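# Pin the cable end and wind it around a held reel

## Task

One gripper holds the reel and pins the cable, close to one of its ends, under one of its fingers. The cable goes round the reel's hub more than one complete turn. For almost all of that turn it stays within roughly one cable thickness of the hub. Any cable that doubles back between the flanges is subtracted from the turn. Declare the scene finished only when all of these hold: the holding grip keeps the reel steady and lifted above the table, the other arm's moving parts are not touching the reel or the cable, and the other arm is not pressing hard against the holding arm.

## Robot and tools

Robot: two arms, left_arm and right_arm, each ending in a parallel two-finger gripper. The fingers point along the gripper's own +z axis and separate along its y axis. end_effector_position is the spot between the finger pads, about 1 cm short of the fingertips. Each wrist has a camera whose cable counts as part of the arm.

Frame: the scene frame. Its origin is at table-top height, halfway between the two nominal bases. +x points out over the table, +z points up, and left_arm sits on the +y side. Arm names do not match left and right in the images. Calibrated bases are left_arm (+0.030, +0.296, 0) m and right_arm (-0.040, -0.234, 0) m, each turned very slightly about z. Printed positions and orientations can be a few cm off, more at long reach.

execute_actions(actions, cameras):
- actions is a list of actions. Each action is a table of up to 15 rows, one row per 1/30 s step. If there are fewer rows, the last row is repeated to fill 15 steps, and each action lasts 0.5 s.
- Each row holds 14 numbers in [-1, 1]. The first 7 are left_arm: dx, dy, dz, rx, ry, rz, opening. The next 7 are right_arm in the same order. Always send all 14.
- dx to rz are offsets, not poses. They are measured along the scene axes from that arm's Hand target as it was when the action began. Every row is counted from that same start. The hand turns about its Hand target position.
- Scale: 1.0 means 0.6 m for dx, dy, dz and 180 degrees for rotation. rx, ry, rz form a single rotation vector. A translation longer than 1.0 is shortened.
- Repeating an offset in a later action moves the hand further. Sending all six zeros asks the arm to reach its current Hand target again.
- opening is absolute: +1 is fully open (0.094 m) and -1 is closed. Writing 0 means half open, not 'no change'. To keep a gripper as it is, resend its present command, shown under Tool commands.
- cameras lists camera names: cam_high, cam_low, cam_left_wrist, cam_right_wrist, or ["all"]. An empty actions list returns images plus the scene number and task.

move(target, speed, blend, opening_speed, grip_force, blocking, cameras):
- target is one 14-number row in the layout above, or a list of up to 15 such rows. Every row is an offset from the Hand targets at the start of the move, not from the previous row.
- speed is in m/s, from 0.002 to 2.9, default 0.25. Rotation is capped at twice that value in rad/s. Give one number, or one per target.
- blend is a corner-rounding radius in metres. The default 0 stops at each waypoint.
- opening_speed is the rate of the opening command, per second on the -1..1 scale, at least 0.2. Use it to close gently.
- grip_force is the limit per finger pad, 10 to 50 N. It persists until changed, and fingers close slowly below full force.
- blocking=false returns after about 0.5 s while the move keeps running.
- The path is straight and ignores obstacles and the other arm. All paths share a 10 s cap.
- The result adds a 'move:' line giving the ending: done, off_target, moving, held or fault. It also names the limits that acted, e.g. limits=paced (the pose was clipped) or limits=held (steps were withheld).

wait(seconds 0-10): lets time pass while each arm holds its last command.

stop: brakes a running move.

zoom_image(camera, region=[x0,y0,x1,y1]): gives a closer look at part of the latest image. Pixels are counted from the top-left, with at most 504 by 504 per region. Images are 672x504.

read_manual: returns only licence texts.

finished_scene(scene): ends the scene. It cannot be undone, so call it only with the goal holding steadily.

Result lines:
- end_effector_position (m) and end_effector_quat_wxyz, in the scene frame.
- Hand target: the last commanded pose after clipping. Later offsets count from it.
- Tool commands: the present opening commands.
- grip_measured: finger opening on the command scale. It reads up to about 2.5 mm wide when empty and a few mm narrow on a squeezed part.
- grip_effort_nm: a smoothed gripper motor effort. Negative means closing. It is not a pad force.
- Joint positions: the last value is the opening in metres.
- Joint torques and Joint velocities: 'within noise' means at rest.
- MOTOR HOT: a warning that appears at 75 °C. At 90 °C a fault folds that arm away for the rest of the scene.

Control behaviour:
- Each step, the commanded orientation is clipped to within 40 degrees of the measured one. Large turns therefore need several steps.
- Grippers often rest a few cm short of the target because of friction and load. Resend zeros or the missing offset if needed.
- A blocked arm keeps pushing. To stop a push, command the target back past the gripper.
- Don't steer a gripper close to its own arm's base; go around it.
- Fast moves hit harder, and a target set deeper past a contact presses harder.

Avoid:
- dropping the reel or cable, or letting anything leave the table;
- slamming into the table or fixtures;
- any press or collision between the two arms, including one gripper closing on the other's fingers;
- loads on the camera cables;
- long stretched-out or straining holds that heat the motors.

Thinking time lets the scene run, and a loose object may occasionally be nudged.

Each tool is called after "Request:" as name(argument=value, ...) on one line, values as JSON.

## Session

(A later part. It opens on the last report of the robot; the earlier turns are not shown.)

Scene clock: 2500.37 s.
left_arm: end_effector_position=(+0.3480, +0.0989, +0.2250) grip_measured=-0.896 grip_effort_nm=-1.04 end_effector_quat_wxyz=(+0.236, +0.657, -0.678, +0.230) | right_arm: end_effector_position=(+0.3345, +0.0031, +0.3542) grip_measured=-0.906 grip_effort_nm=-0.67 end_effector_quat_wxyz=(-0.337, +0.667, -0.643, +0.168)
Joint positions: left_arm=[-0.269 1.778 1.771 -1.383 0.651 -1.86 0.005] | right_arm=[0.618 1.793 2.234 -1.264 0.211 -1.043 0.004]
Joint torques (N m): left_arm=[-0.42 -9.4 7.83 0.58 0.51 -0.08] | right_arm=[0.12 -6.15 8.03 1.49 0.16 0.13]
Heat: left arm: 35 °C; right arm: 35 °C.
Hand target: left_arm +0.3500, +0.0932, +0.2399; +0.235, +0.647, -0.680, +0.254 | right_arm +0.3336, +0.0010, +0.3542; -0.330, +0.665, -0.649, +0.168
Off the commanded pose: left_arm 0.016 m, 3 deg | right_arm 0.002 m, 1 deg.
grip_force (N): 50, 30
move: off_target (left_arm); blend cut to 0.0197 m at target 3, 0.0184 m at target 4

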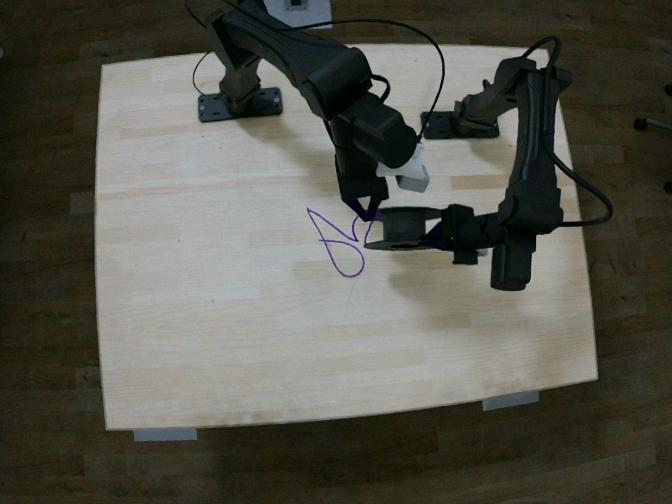

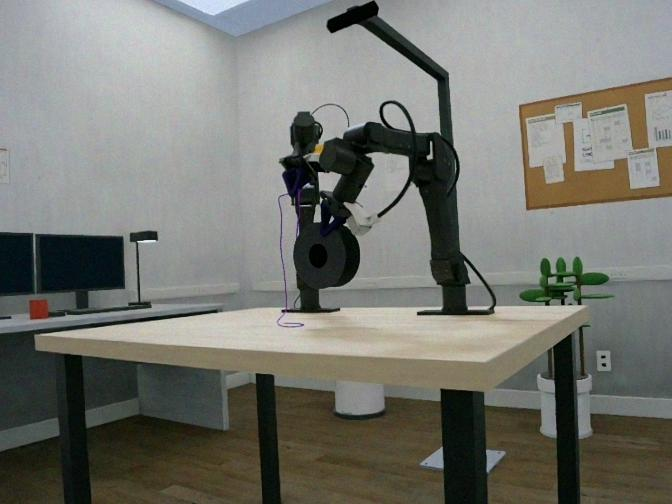

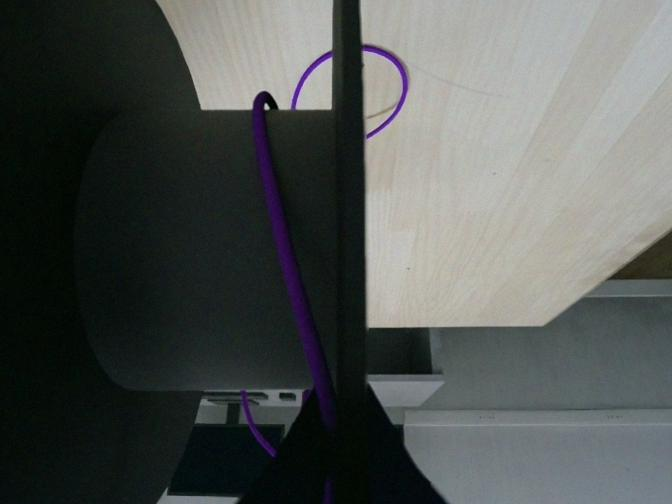

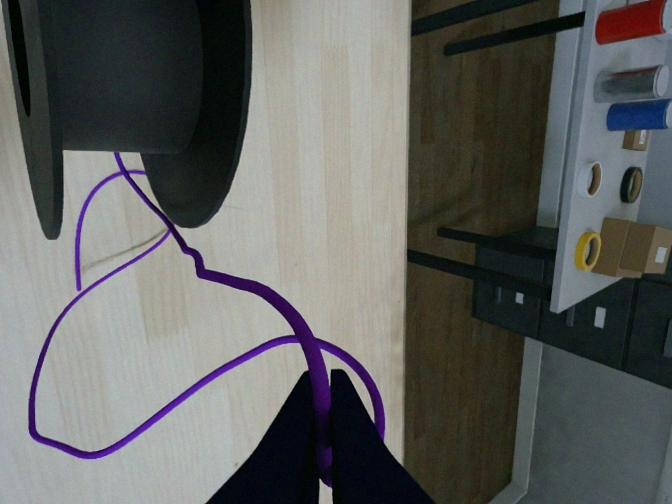

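Request:
move(target=[[0,0,0,0,0,0,-1,0.0,0.06,0.012,0,0,0.0,-1],[0,0,0,0,0,0,-1,0.0,0.12,0.012,0,0,0.03,-1]], speed=0.1, blend=[0.02,0], cameras=["all"])

Request:
zoom_image(camera="cam_high", region=[260, 120, 480, 300])

Request:
zoom_image(camera="cam_low", region=[220, 160, 420, 340])

Scene clock: 2514.00 s.
left_arm: end_effector_position=(+0.3480, +0.0989, +0.2250) grip_measured=-0.896 grip_effort_nm=-1.03 end_effector_quat_wxyz=(+0.236, +0.657, -0.678, +0.230) | right_arm: end_effector_position=(+0.3376, +0.0709, +0.3659) grip_measured=-0.906 grip_effort_nm=-0.67 end_effector_quat_wxyz=(-0.354, +0.684, -0.617, +0.158)
Joint positions: left_arm=[-0.269 1.778 1.771 -1.383 0.651 -1.86 0.005] | right_arm=[0.739 2.146 2.839 -1.499 0.249 -1.006 0.004]
Joint torques (N m): left_arm=[-0.4 -9.4 7.83 0.58 0.52 -0.08] | right_arm=[0.58 -7.75 6.72 1.49 0.04 -0.03]
Heat: left arm: 35 °C; right arm: 36 °C.
Hand target: left_arm +0.3500, +0.0932, +0.2399; +0.236, +0.647, -0.680, +0.254 | right_arm +0.3336, +0.0729, +0.3615; -0.337, +0.695, -0.617, +0.152
Off the commanded pose: left_arm 0.016 m, 3 deg | right_arm 0.006 m, 2 deg.
grip_force (N): 50, 30
move: off_target (left_arm); blend cut to 0.0184 m at target 1

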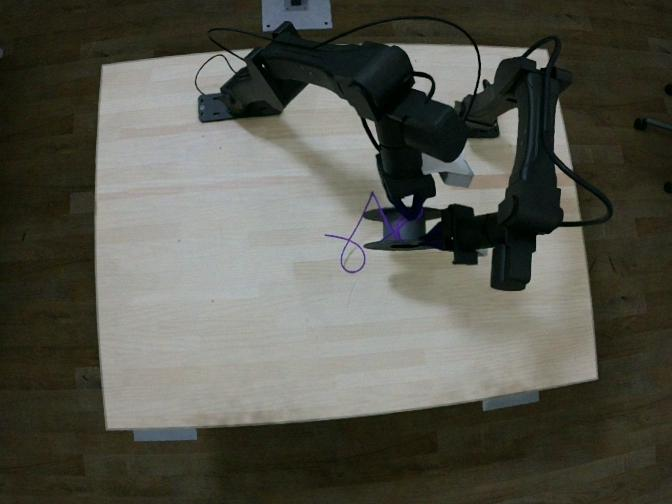

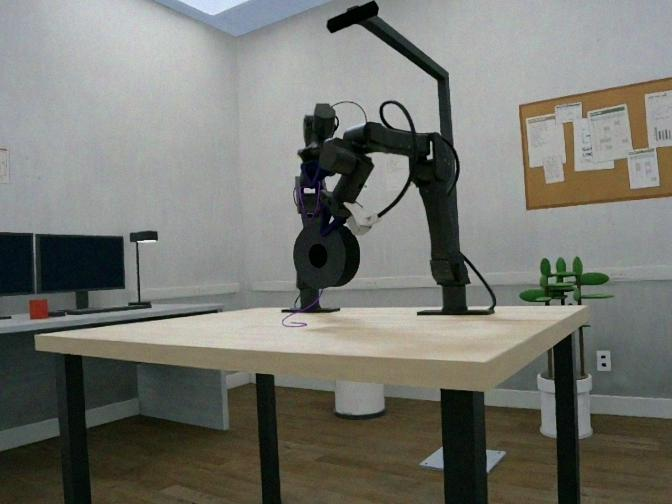

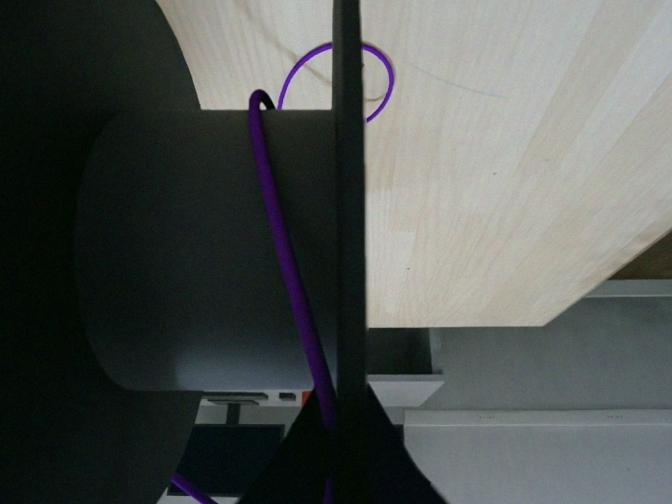

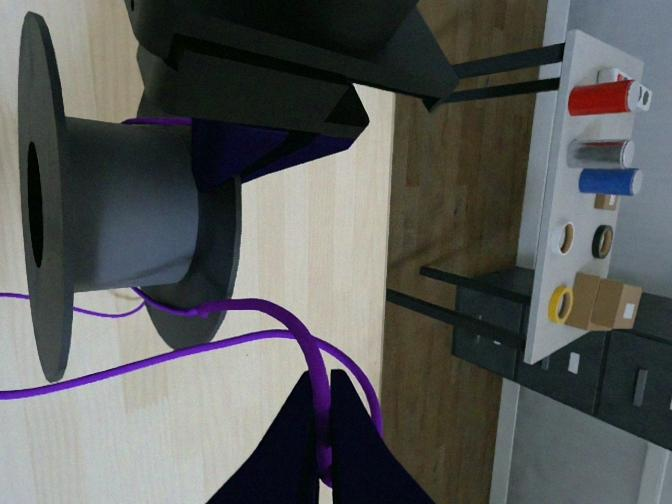

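Scaled by 2.291.

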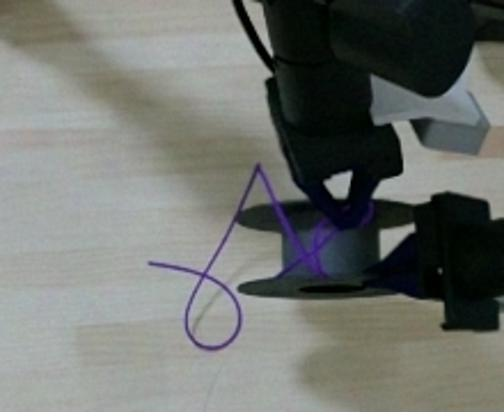

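Scaled by 2.520.

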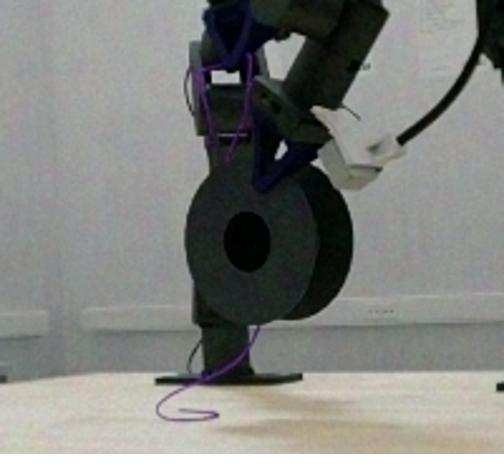

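Request:
move(target=[[0,0,0,0,0,0,-1,-0.108,0.045,0.006,0,0,0.0,-1]], speed=0.1, cameras=["all"])

Request:
zoom_image(camera="cam_high", region=[260, 120, 480, 300])

Request:
zoom_image(camera="cam_low", region=[220, 160, 420, 340])

Scene clock: 2538.17 s.
left_arm: end_effector_position=(+0.3480, +0.0989, +0.2250) grip_measured=-0.896 grip_effort_nm=-1.04 end_effector_quat_wxyz=(+0.236, +0.657, -0.678, +0.230) | right_arm: end_effector_position=(+0.2790, +0.1158, +0.3692) grip_measured=-0.906 grip_effort_nm=-0.67 end_effector_quat_wxyz=(-0.363, +0.689, -0.610, +0.147)
Joint positions: left_arm=[-0.269 1.778 1.771 -1.383 0.651 -1.86 0.005] | right_arm=[0.931 2.105 2.782 -1.507 0.352 -0.869 0.004]
Joint torques (N m): left_arm=[-0.43 -9.42 7.83 0.58 0.51 -0.08] | right_arm=[0.29 -10.67 3.62 1.04 0.24 0.13]
Heat: left arm: 36 °C; right arm: 36 °C.
Hand target: left_arm +0.3500, +0.0931, +0.2399; +0.236, +0.647, -0.680, +0.254 | right_arm +0.2688, +0.1000, +0.3649; -0.337, +0.695, -0.617, +0.152
Off the commanded pose: left_arm 0.016 m, 3 deg | right_arm 0.019 m, 3 deg.
joint sent to its limit (right arm) — joint 4 (wrist pitch), lower limit. The joint targets still meet the commanded pose.
grip_force (N): 50, 30
move: off_target (left_arm, right_arm)

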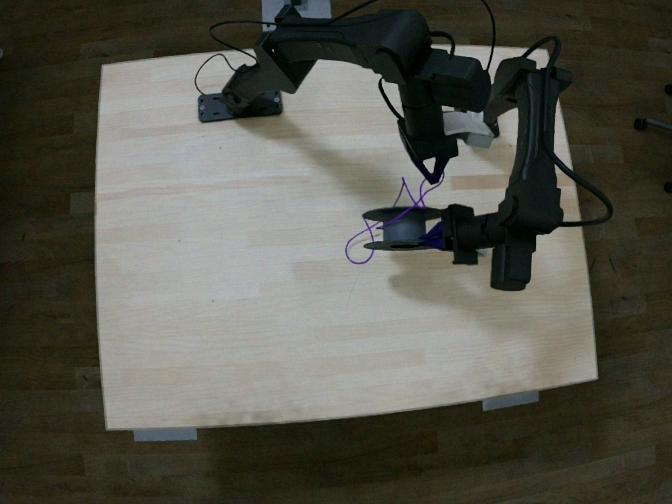

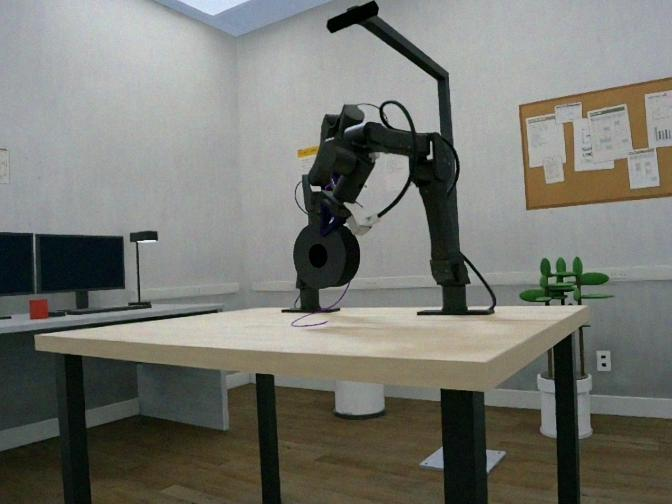

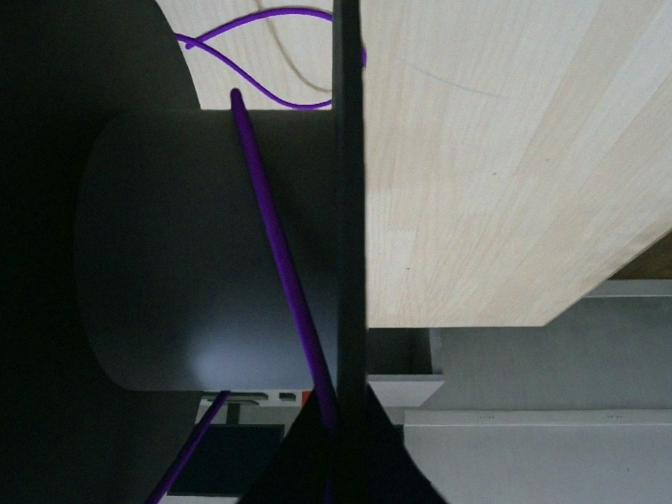

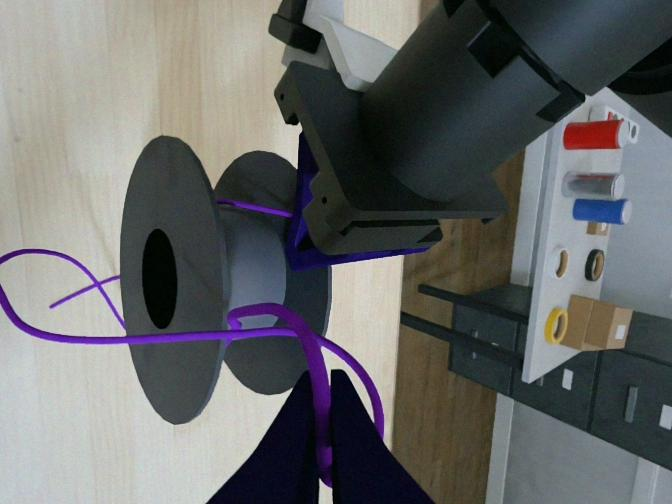

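Scaled by 2.291.

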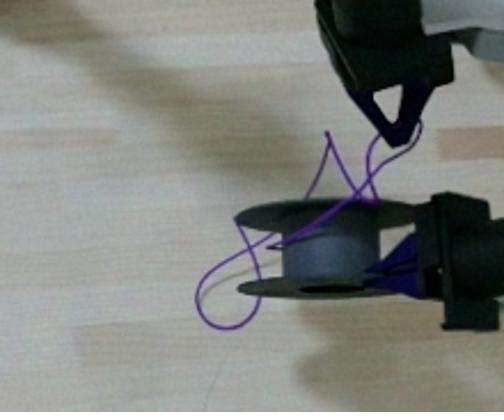

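Scaled by 2.520.

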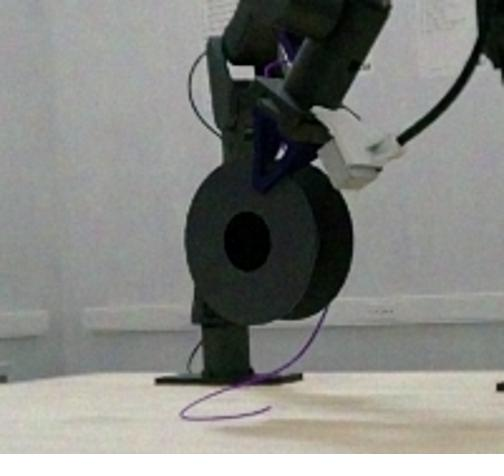

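Request:
move(target=[[0,0,0,0,0,0,-1,-0.031,0.092,-0.066,0,0,0.0,-1],[0,0,0,0,0,0,-1,-0.023,0.133,-0.175,0,0,0.0,-1]], speed=0.1, blend=[0.02,0], cameras=["all"])

Request:
zoom_image(camera="cam_high", region=[280, 120, 500, 300])

Request:
zoom_image(camera="cam_low", region=[220, 160, 420, 340])

Scene clock: 2556.70 s.
left_arm: end_effector_position=(+0.3481, +0.0990, +0.2249) grip_measured=-0.896 grip_effort_nm=-1.03 end_effector_quat_wxyz=(+0.236, +0.657, -0.678, +0.230) | right_arm: end_effector_position=(+0.2591, +0.1817, +0.2503) grip_measured=-0.906 grip_effort_nm=-0.67 end_effector_quat_wxyz=(-0.324, +0.702, -0.616, +0.153)
Joint positions: left_arm=[-0.269 1.778 1.771 -1.383 0.65 -1.86 0.005] | right_arm=[1.065 2.025 2.133 -1.07 0.438 -0.746 0.004]
Joint torques (N m): left_arm=[-0.42 -9.42 7.83 0.58 0.53 -0.08] | right_arm=[0.91 -12.1 4.97 1.69 0.28 0.13]
Heat: left arm: 36 °C; right arm: 34 °C.
Hand target: left_arm +0.3501, +0.0932, +0.2399; +0.235, +0.647, -0.680, +0.254 | right_arm +0.2550, +0.1798, +0.2600; -0.337, +0.695, -0.617, +0.152
Off the commanded pose: left_arm 0.016 m, 3 deg | right_arm 0.011 m, 2 deg.
grip_force (N): 50, 30
move: off_target (left_arm, right_arm)

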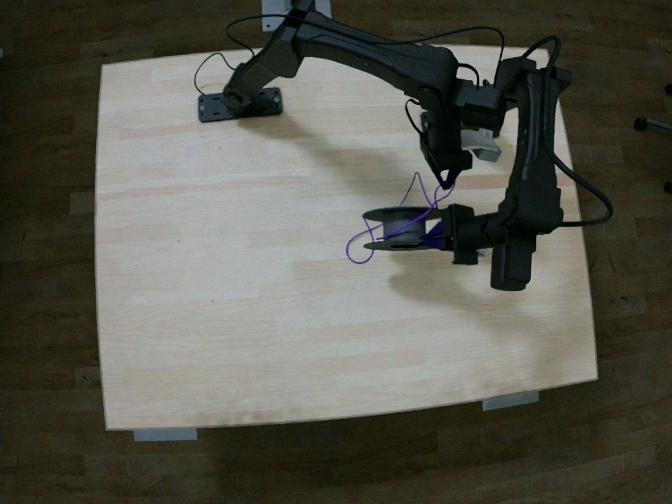

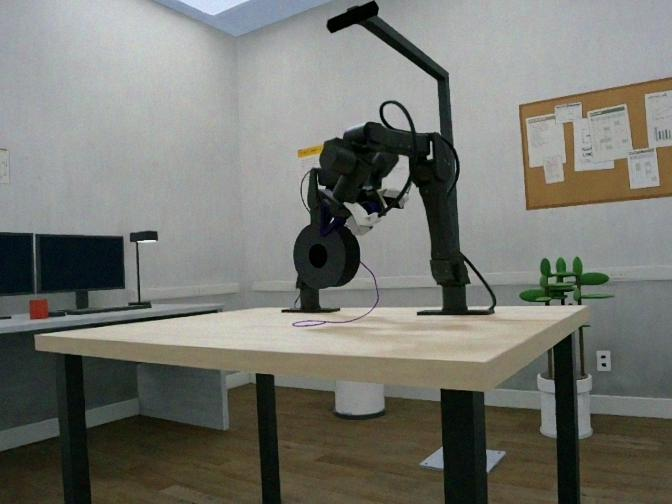

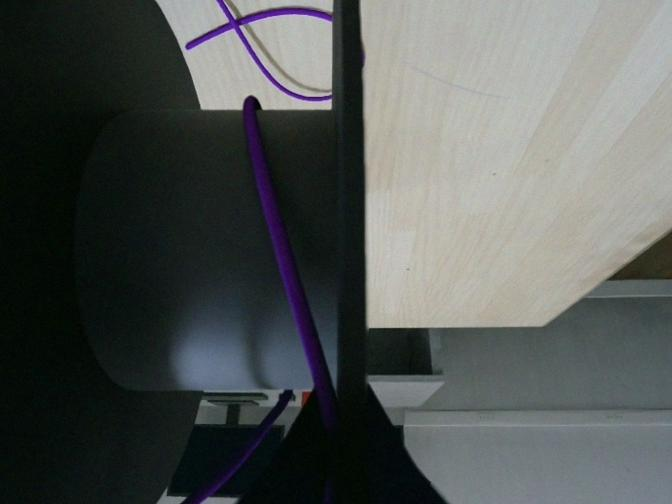

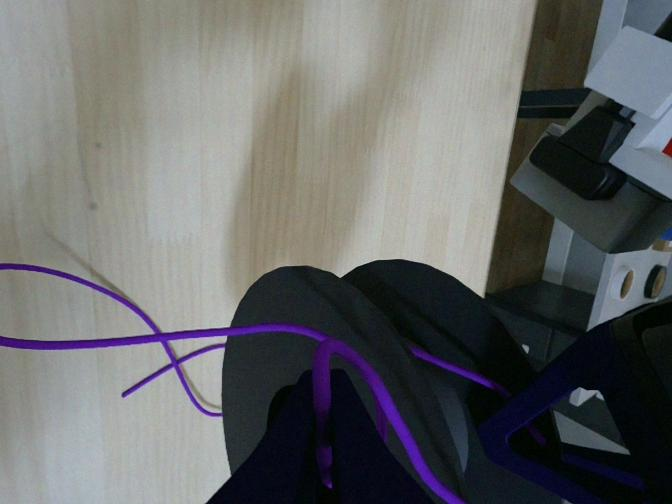

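Scaled by 2.291.

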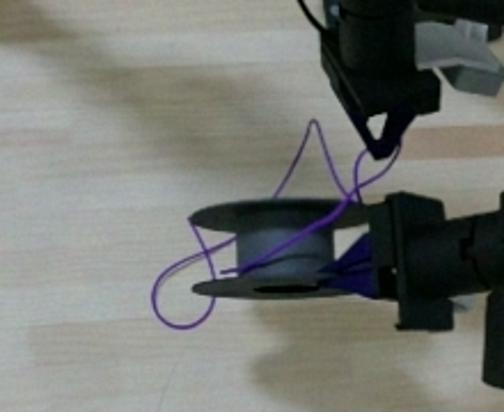

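Scaled by 2.520.

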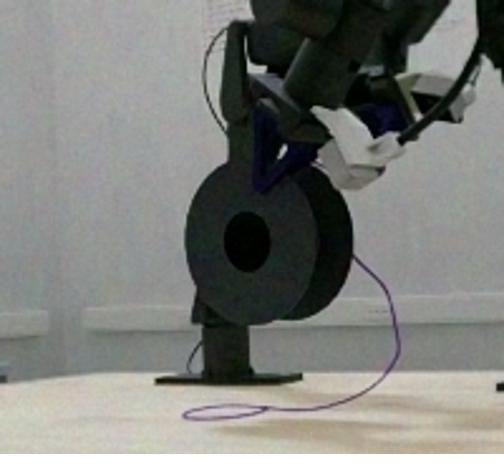

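Request:
execute_actions(actions=[], cameras=["all"])

Scene clock: 2590.43 s.
left_arm: end_effector_position=(+0.3481, +0.0990, +0.2249) grip_measured=-0.896 grip_effort_nm=-1.03 end_effector_quat_wxyz=(+0.236, +0.657, -0.678, +0.230) | right_arm: end_effector_position=(+0.2592, +0.1817, +0.2504) grip_measured=-0.906 grip_effort_nm=-0.67 end_effector_quat_wxyz=(-0.324, +0.701, -0.616, +0.153)
Joint positions: left_arm=[-0.269 1.778 1.771 -1.383 0.65 -1.86 0.005] | right_arm=[1.065 2.025 2.133 -1.069 0.438 -0.746 0.004]
Joint velocities: within noise
Joint torques (N m): left_arm=[-0.4 -9.4 7.83 0.58 0.52 -0.08] | right_arm=[0.87 -12.12 5.01 1.68 0.3 0.12]
Heat: left arm: 36 °C; right arm: 35 °C.
Hand target: left_arm +0.3501, +0.0932, +0.2399; +0.235, +0.647, -0.680, +0.254 | right_arm +0.2550, +0.1798, +0.2601; -0.337, +0.695, -0.617, +0.152
Tool commands: left_gripper/opening=-1.0 right_gripper/opening=-1.0
Off the commanded pose: left_arm 0.016 m, 3 deg | right_arm 0.011 m, 2 deg.
grip_force (N): 50, 30

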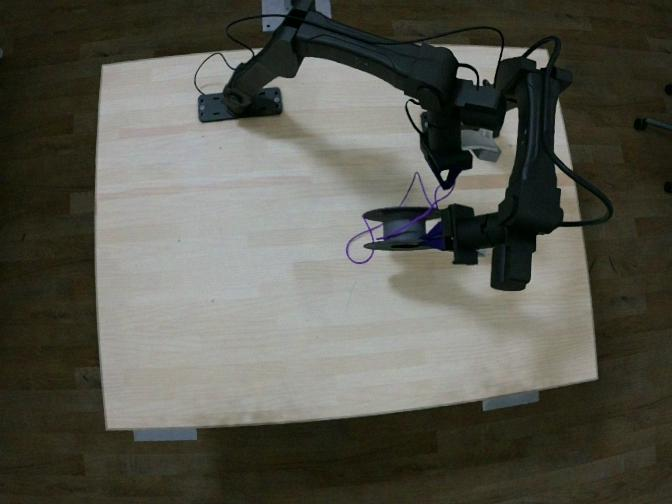

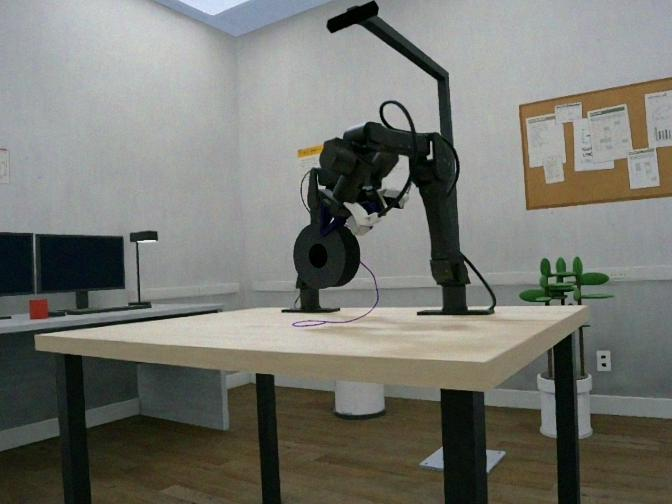

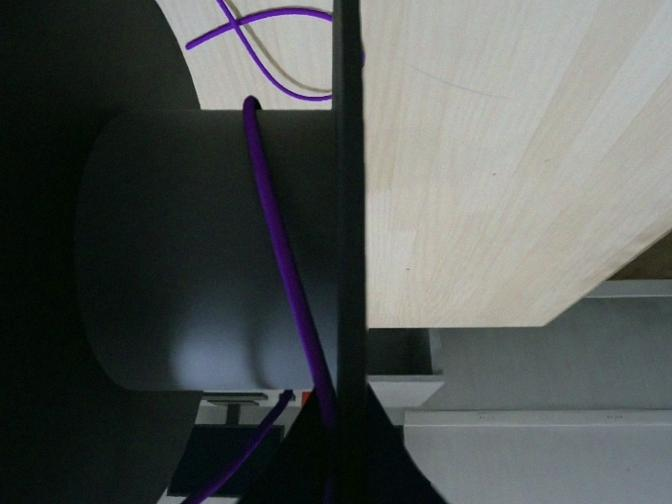

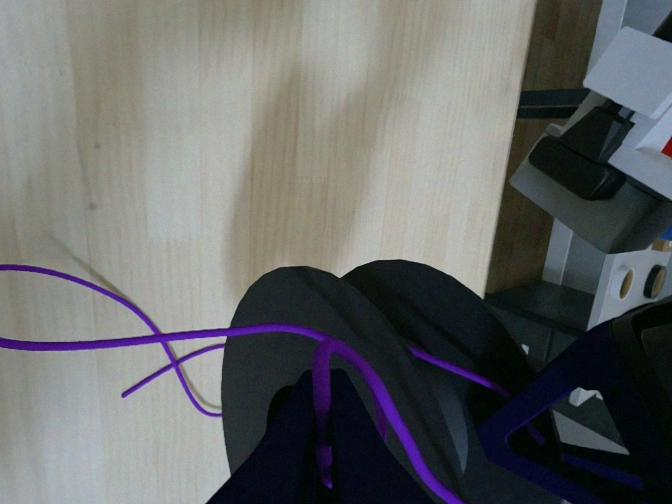

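Request:
zoom_image(camera="cam_right_wrist", region=[200, 250, 560, 504])

Request:
zoom_image(camera="cam_high", region=[320, 120, 520, 280])

Request:
zoom_image(camera="cam_low", region=[260, 150, 430, 340])

Scaled by 1.400.

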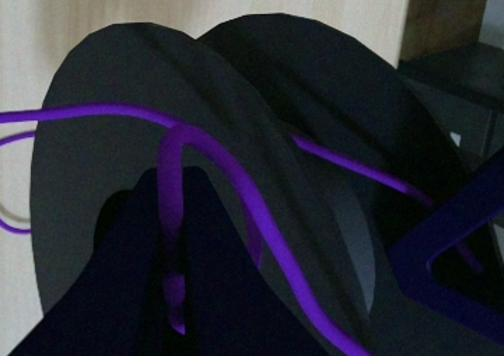

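Scaled by 2.520.

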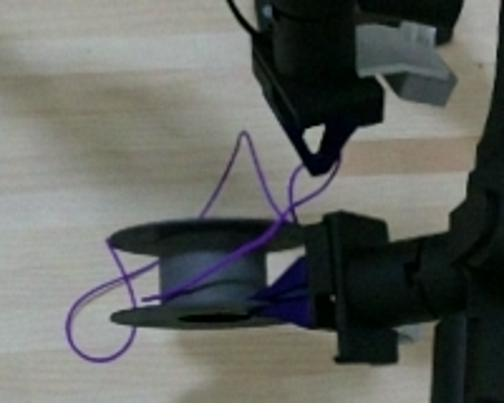

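Scaled by 2.653.

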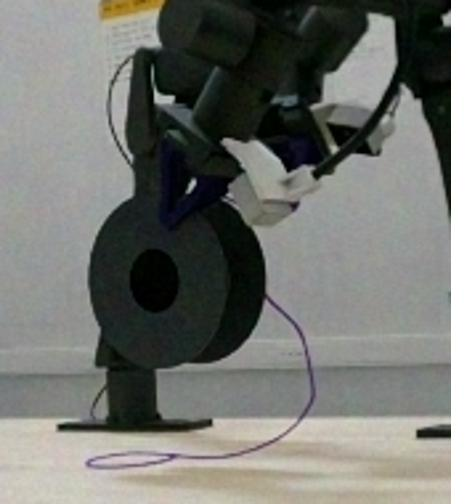

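Request:
move(target=[0,0,0,0,0,0,-1, 0.04,0.01,-0.105,0,0,0,-1], speed=0.1, cameras=["all"])

Scene clock: 2635.93 s.
left_arm: end_effector_position=(+0.3489, +0.0989, +0.2250) grip_measured=-0.896 grip_effort_nm=-1.03 end_effector_quat_wxyz=(+0.235, +0.657, -0.679, +0.231) | right_arm: end_effector_position=(+0.2782, +0.1901, +0.1995) grip_measured=-0.906 grip_effort_nm=-0.67 end_effector_quat_wxyz=(-0.340, +0.694, -0.616, +0.152)
Joint positions: left_arm=[-0.269 1.778 1.771 -1.379 0.649 -1.86 0.005] | right_arm=[1.037 2.008 1.878 -0.786 0.428 -0.77 0.004]
Joint torques (N m): left_arm=[-0.4 -9.42 7.83 0.55 0.53 -0.08] | right_arm=[-0.58 -10.62 5.34 1.67 0.12 -0.01]
Heat: left arm: 36 °C; right arm: 38 °C.
Hand target: left_arm +0.3500, +0.0932, +0.2399; +0.236, +0.647, -0.680, +0.254 | right_arm +0.2790, +0.1858, +0.1970; -0.337, +0.695, -0.617, +0.152
Off the commanded pose: left_arm 0.016 m, 3 deg | right_arm 0.005 m, 0 deg.
grip_force (N): 50, 30
move: off_target (left_arm)

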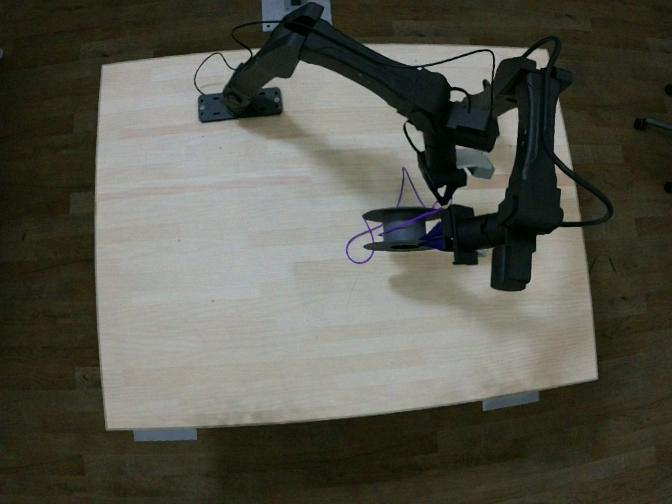

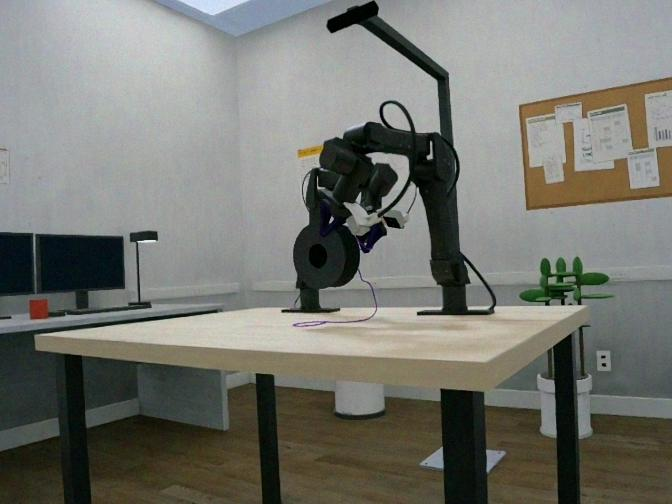

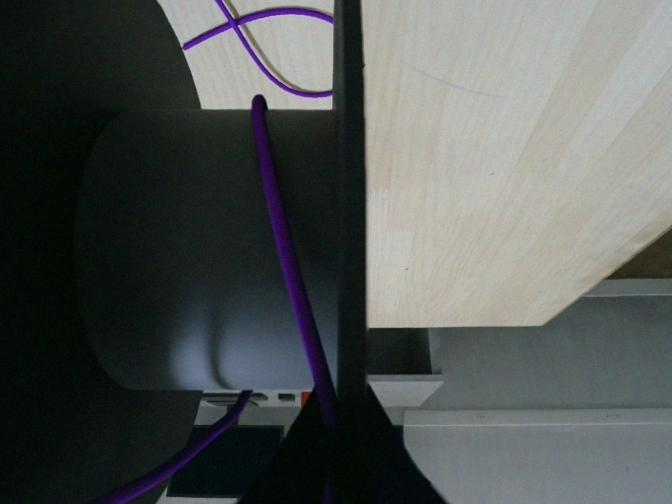

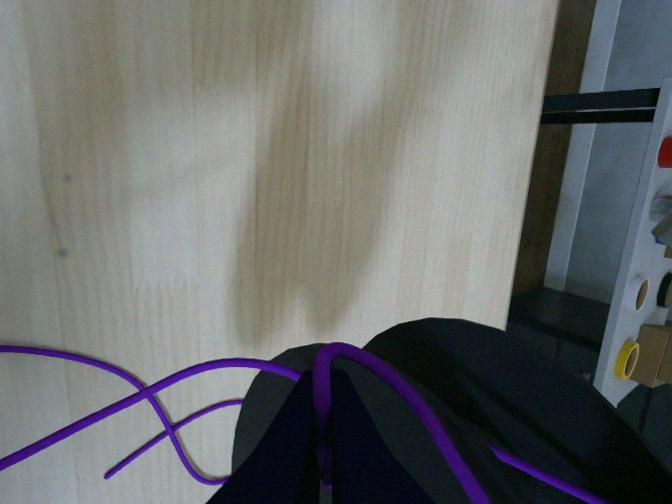

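Request:
move(target=[0,0,0,0,0,0,-1, 0.062,0.003,-0.06,0,0,0,-1], speed=0.1, cameras=["all"])

Scene clock: 2640.10 s.
left_arm: end_effector_position=(+0.3543, +0.0982, +0.2255) grip_measured=-0.896 grip_effort_nm=-1.03 end_effector_quat_wxyz=(+0.226, +0.653, -0.682, +0.241) | right_arm: end_effector_position=(+0.3104, +0.1920, +0.1723) grip_measured=-0.906 grip_effort_nm=-0.67 end_effector_quat_wxyz=(-0.345, +0.695, -0.614, +0.146)
Joint positions: left_arm=[-0.269 1.778 1.771 -1.354 0.644 -1.858 0.005] | right_arm=[0.97 2.061 1.84 -0.66 0.374 -0.83 0.004]
Joint torques (N m): left_arm=[-0.43 -9.43 7.84 0.38 0.57 -0.11] | right_arm=[-1.11 -9.37 5.71 1.84 0.2 -0.01]
Heat: left arm: 36 °C; right arm: 38 °C.
Hand target: left_arm +0.3500, +0.0931, +0.2399; +0.236, +0.647, -0.680, +0.254 | right_arm +0.3162, +0.1875, +0.1611; -0.337, +0.695, -0.617, +0.152
Off the commanded pose: left_arm 0.016 m, 2 deg | right_arm 0.013 m, 1 deg.
grip_force (N): 50, 30
move: off_target (left_arm, right_arm)

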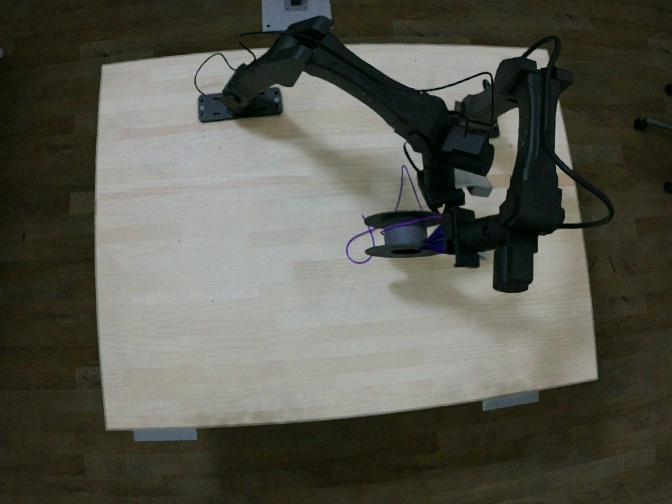

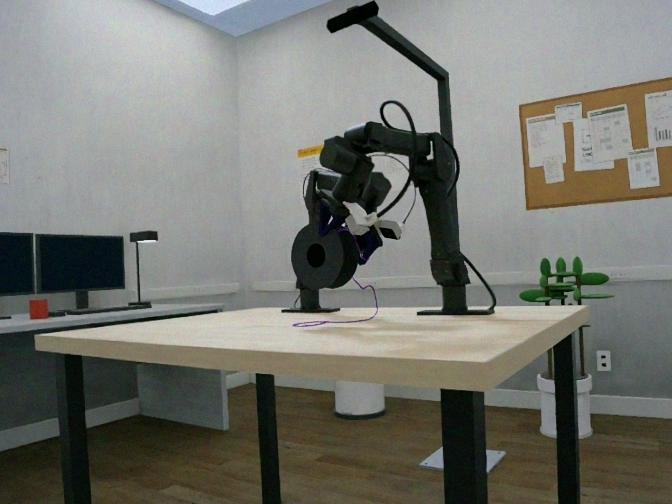

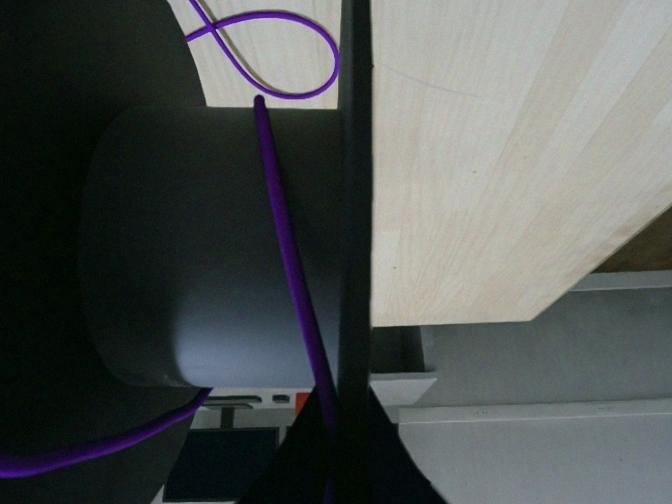

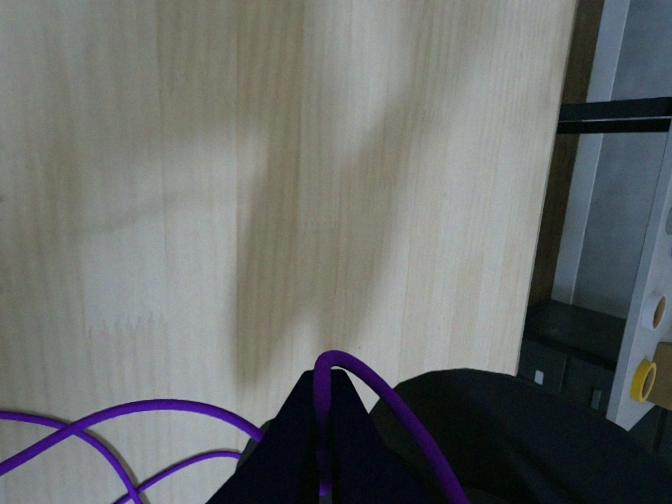

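Request:
zoom_image(camera="cam_low", region=[270, 160, 430, 340])

Request:
zoom_image(camera="cam_high", region=[340, 140, 520, 300])

Scaled by 2.800.

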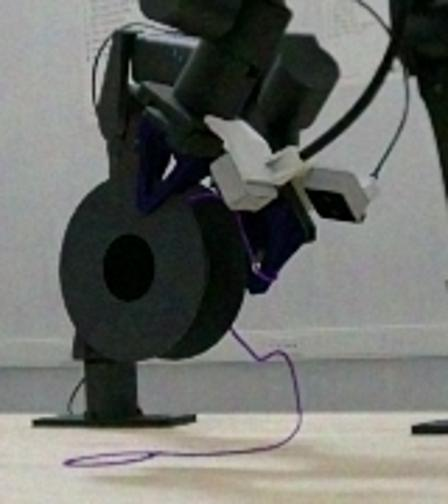

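Scaled by 2.800.

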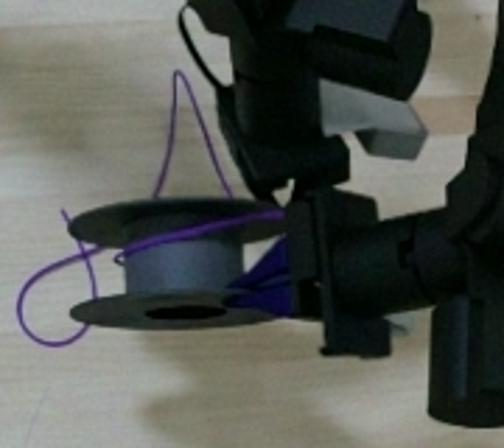

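Request:
move(target=[[0,0,0,0,0,0,-1, -0.03,0.025,0.005,0,0,0,-1],[0,0,0,0,0,0,-1, 0.013,0.03,-0.027,0,0,0,-1]], speed=0.1, blend=[0.01,0], cameras=["all"])

Scene clock: 2676.00 s.
left_arm: end_effector_position=(+0.3553, +0.0983, +0.2254) grip_measured=-0.896 grip_effort_nm=-1.04 end_effector_quat_wxyz=(+0.224, +0.653, -0.682, +0.242) | right_arm: end_effector_position=(+0.3159, +0.1997, +0.1366) grip_measured=-0.906 grip_effort_nm=-0.67 end_effector_quat_wxyz=(-0.324, +0.700, -0.617, +0.154)
Joint positions: left_arm=[-0.269 1.778 1.771 -1.35 0.642 -1.858 0.005] | right_arm=[0.973 2.146 1.854 -0.639 0.387 -0.823 0.004]
Joint torques (N m): left_arm=[-0.43 -9.43 7.84 0.36 0.59 -0.11] | right_arm=[-0.7 -9.94 9.85 1.72 0.14 -0.03]
Heat: left arm: 36 °C; right arm: 34 °C.
Hand target: left_arm +0.3500, +0.0932, +0.2399; +0.235, +0.647, -0.680, +0.254 | right_arm +0.3241, +0.2055, +0.1449; -0.337, +0.695, -0.617, +0.152
Off the commanded pose: left_arm 0.016 m, 2 deg | right_arm 0.013 m, 2 deg.
grip_force (N): 50, 30
move: off_target (left_arm, right_arm)

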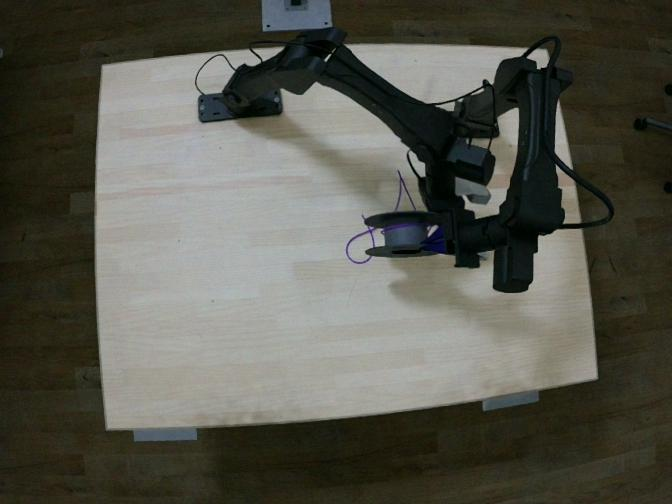

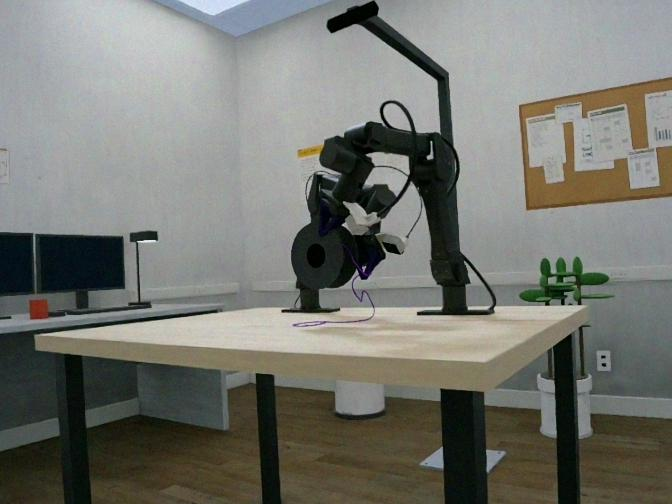

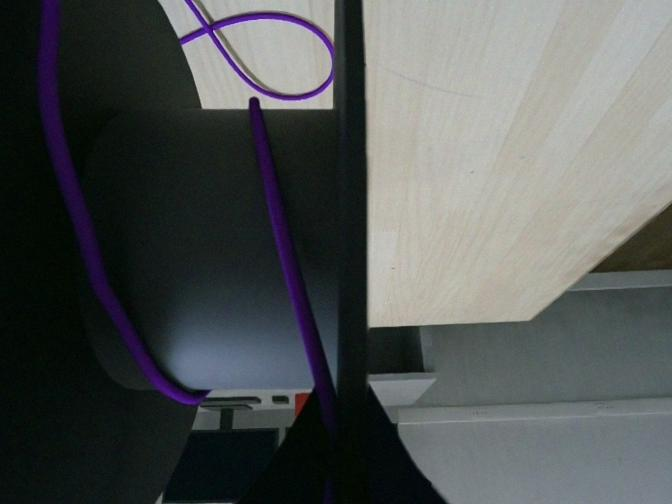

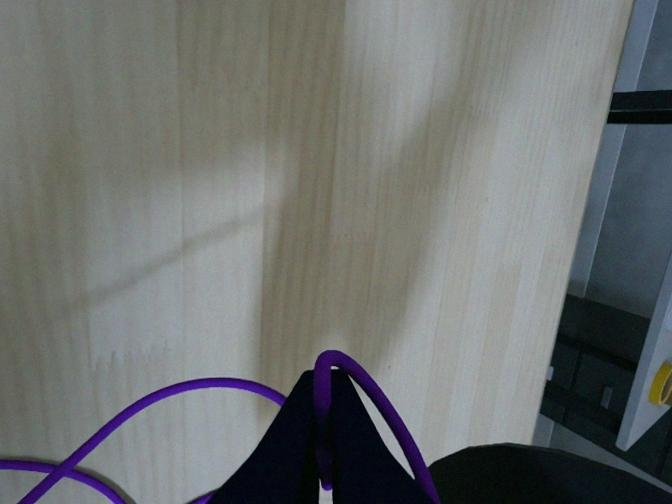

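Request:
move(target=[[0,0,0,0,0,0,-1, 0.012,-0.005,-0.04,0,0,0,-1],[0,0,0,0,0,0,-1, 0.022,-0.04,-0.05,0,0,0,-1]], speed=0.08, blend=[0.01,0], cameras=["all"])

Scene clock: 2692.97 s.
left_arm: end_effector_position=(+0.3638, +0.0981, +0.2259) grip_measured=-0.896 grip_effort_nm=-1.03 end_effector_quat_wxyz=(+0.209, +0.649, -0.686, +0.254) | right_arm: end_effector_position=(+0.3292, +0.1890, +0.1046) grip_measured=-0.906 grip_effort_nm=-0.67 end_effector_quat_wxyz=(-0.326, +0.703, -0.614, +0.150)
Joint positions: left_arm=[-0.269 1.778 1.771 -1.312 0.628 -1.858 0.005] | right_arm=[0.933 2.147 1.724 -0.49 0.352 -0.864 0.004]
Joint torques (N m): left_arm=[-0.44 -9.52 7.86 0.12 0.69 -0.12] | right_arm=[-1.89 -13.12 5.38 1.85 0.14 -0.06]
Heat: left arm: 37 °C; right arm: 35 °C.
Hand target: left_arm +0.3500, +0.0932, +0.2399; +0.235, +0.647, -0.680, +0.253 | right_arm +0.3371, +0.1816, +0.1147; -0.337, +0.695, -0.617, +0.152
Off the commanded pose: left_arm 0.020 m, 3 deg | right_arm 0.015 m, 2 deg.
grip_force (N): 50, 30
move: off_target (left_arm, right_arm)

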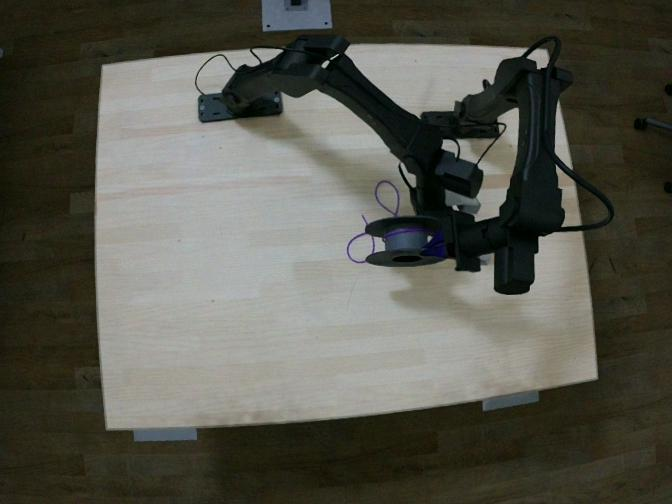

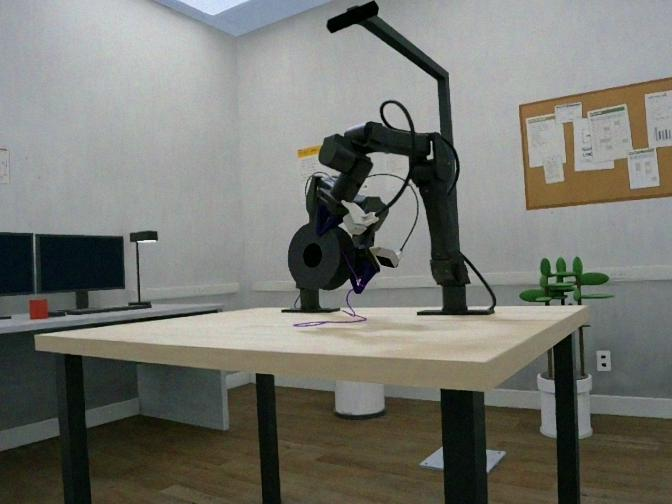

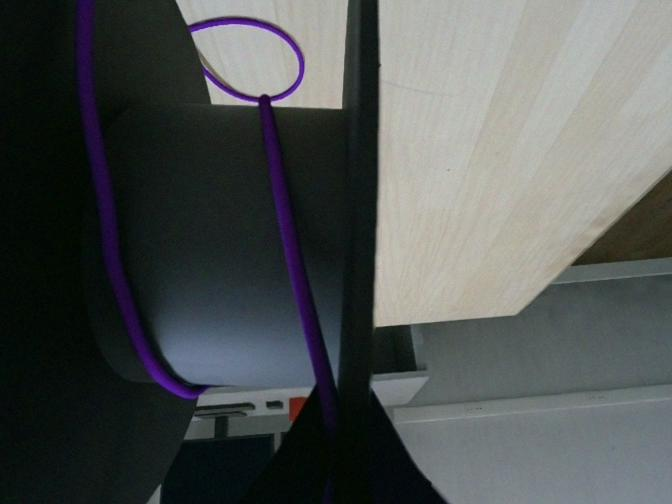

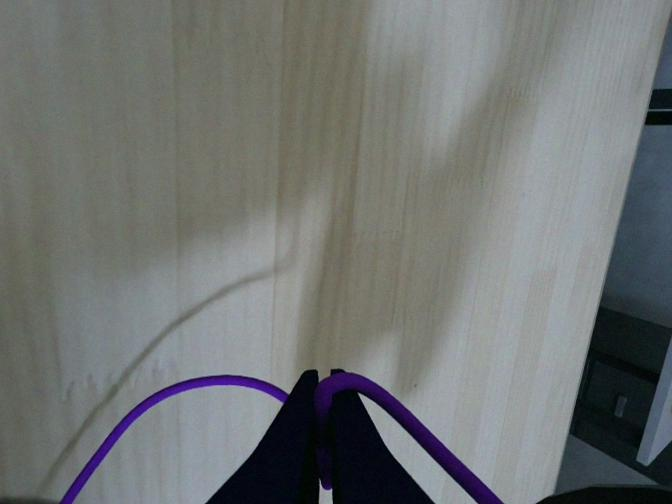

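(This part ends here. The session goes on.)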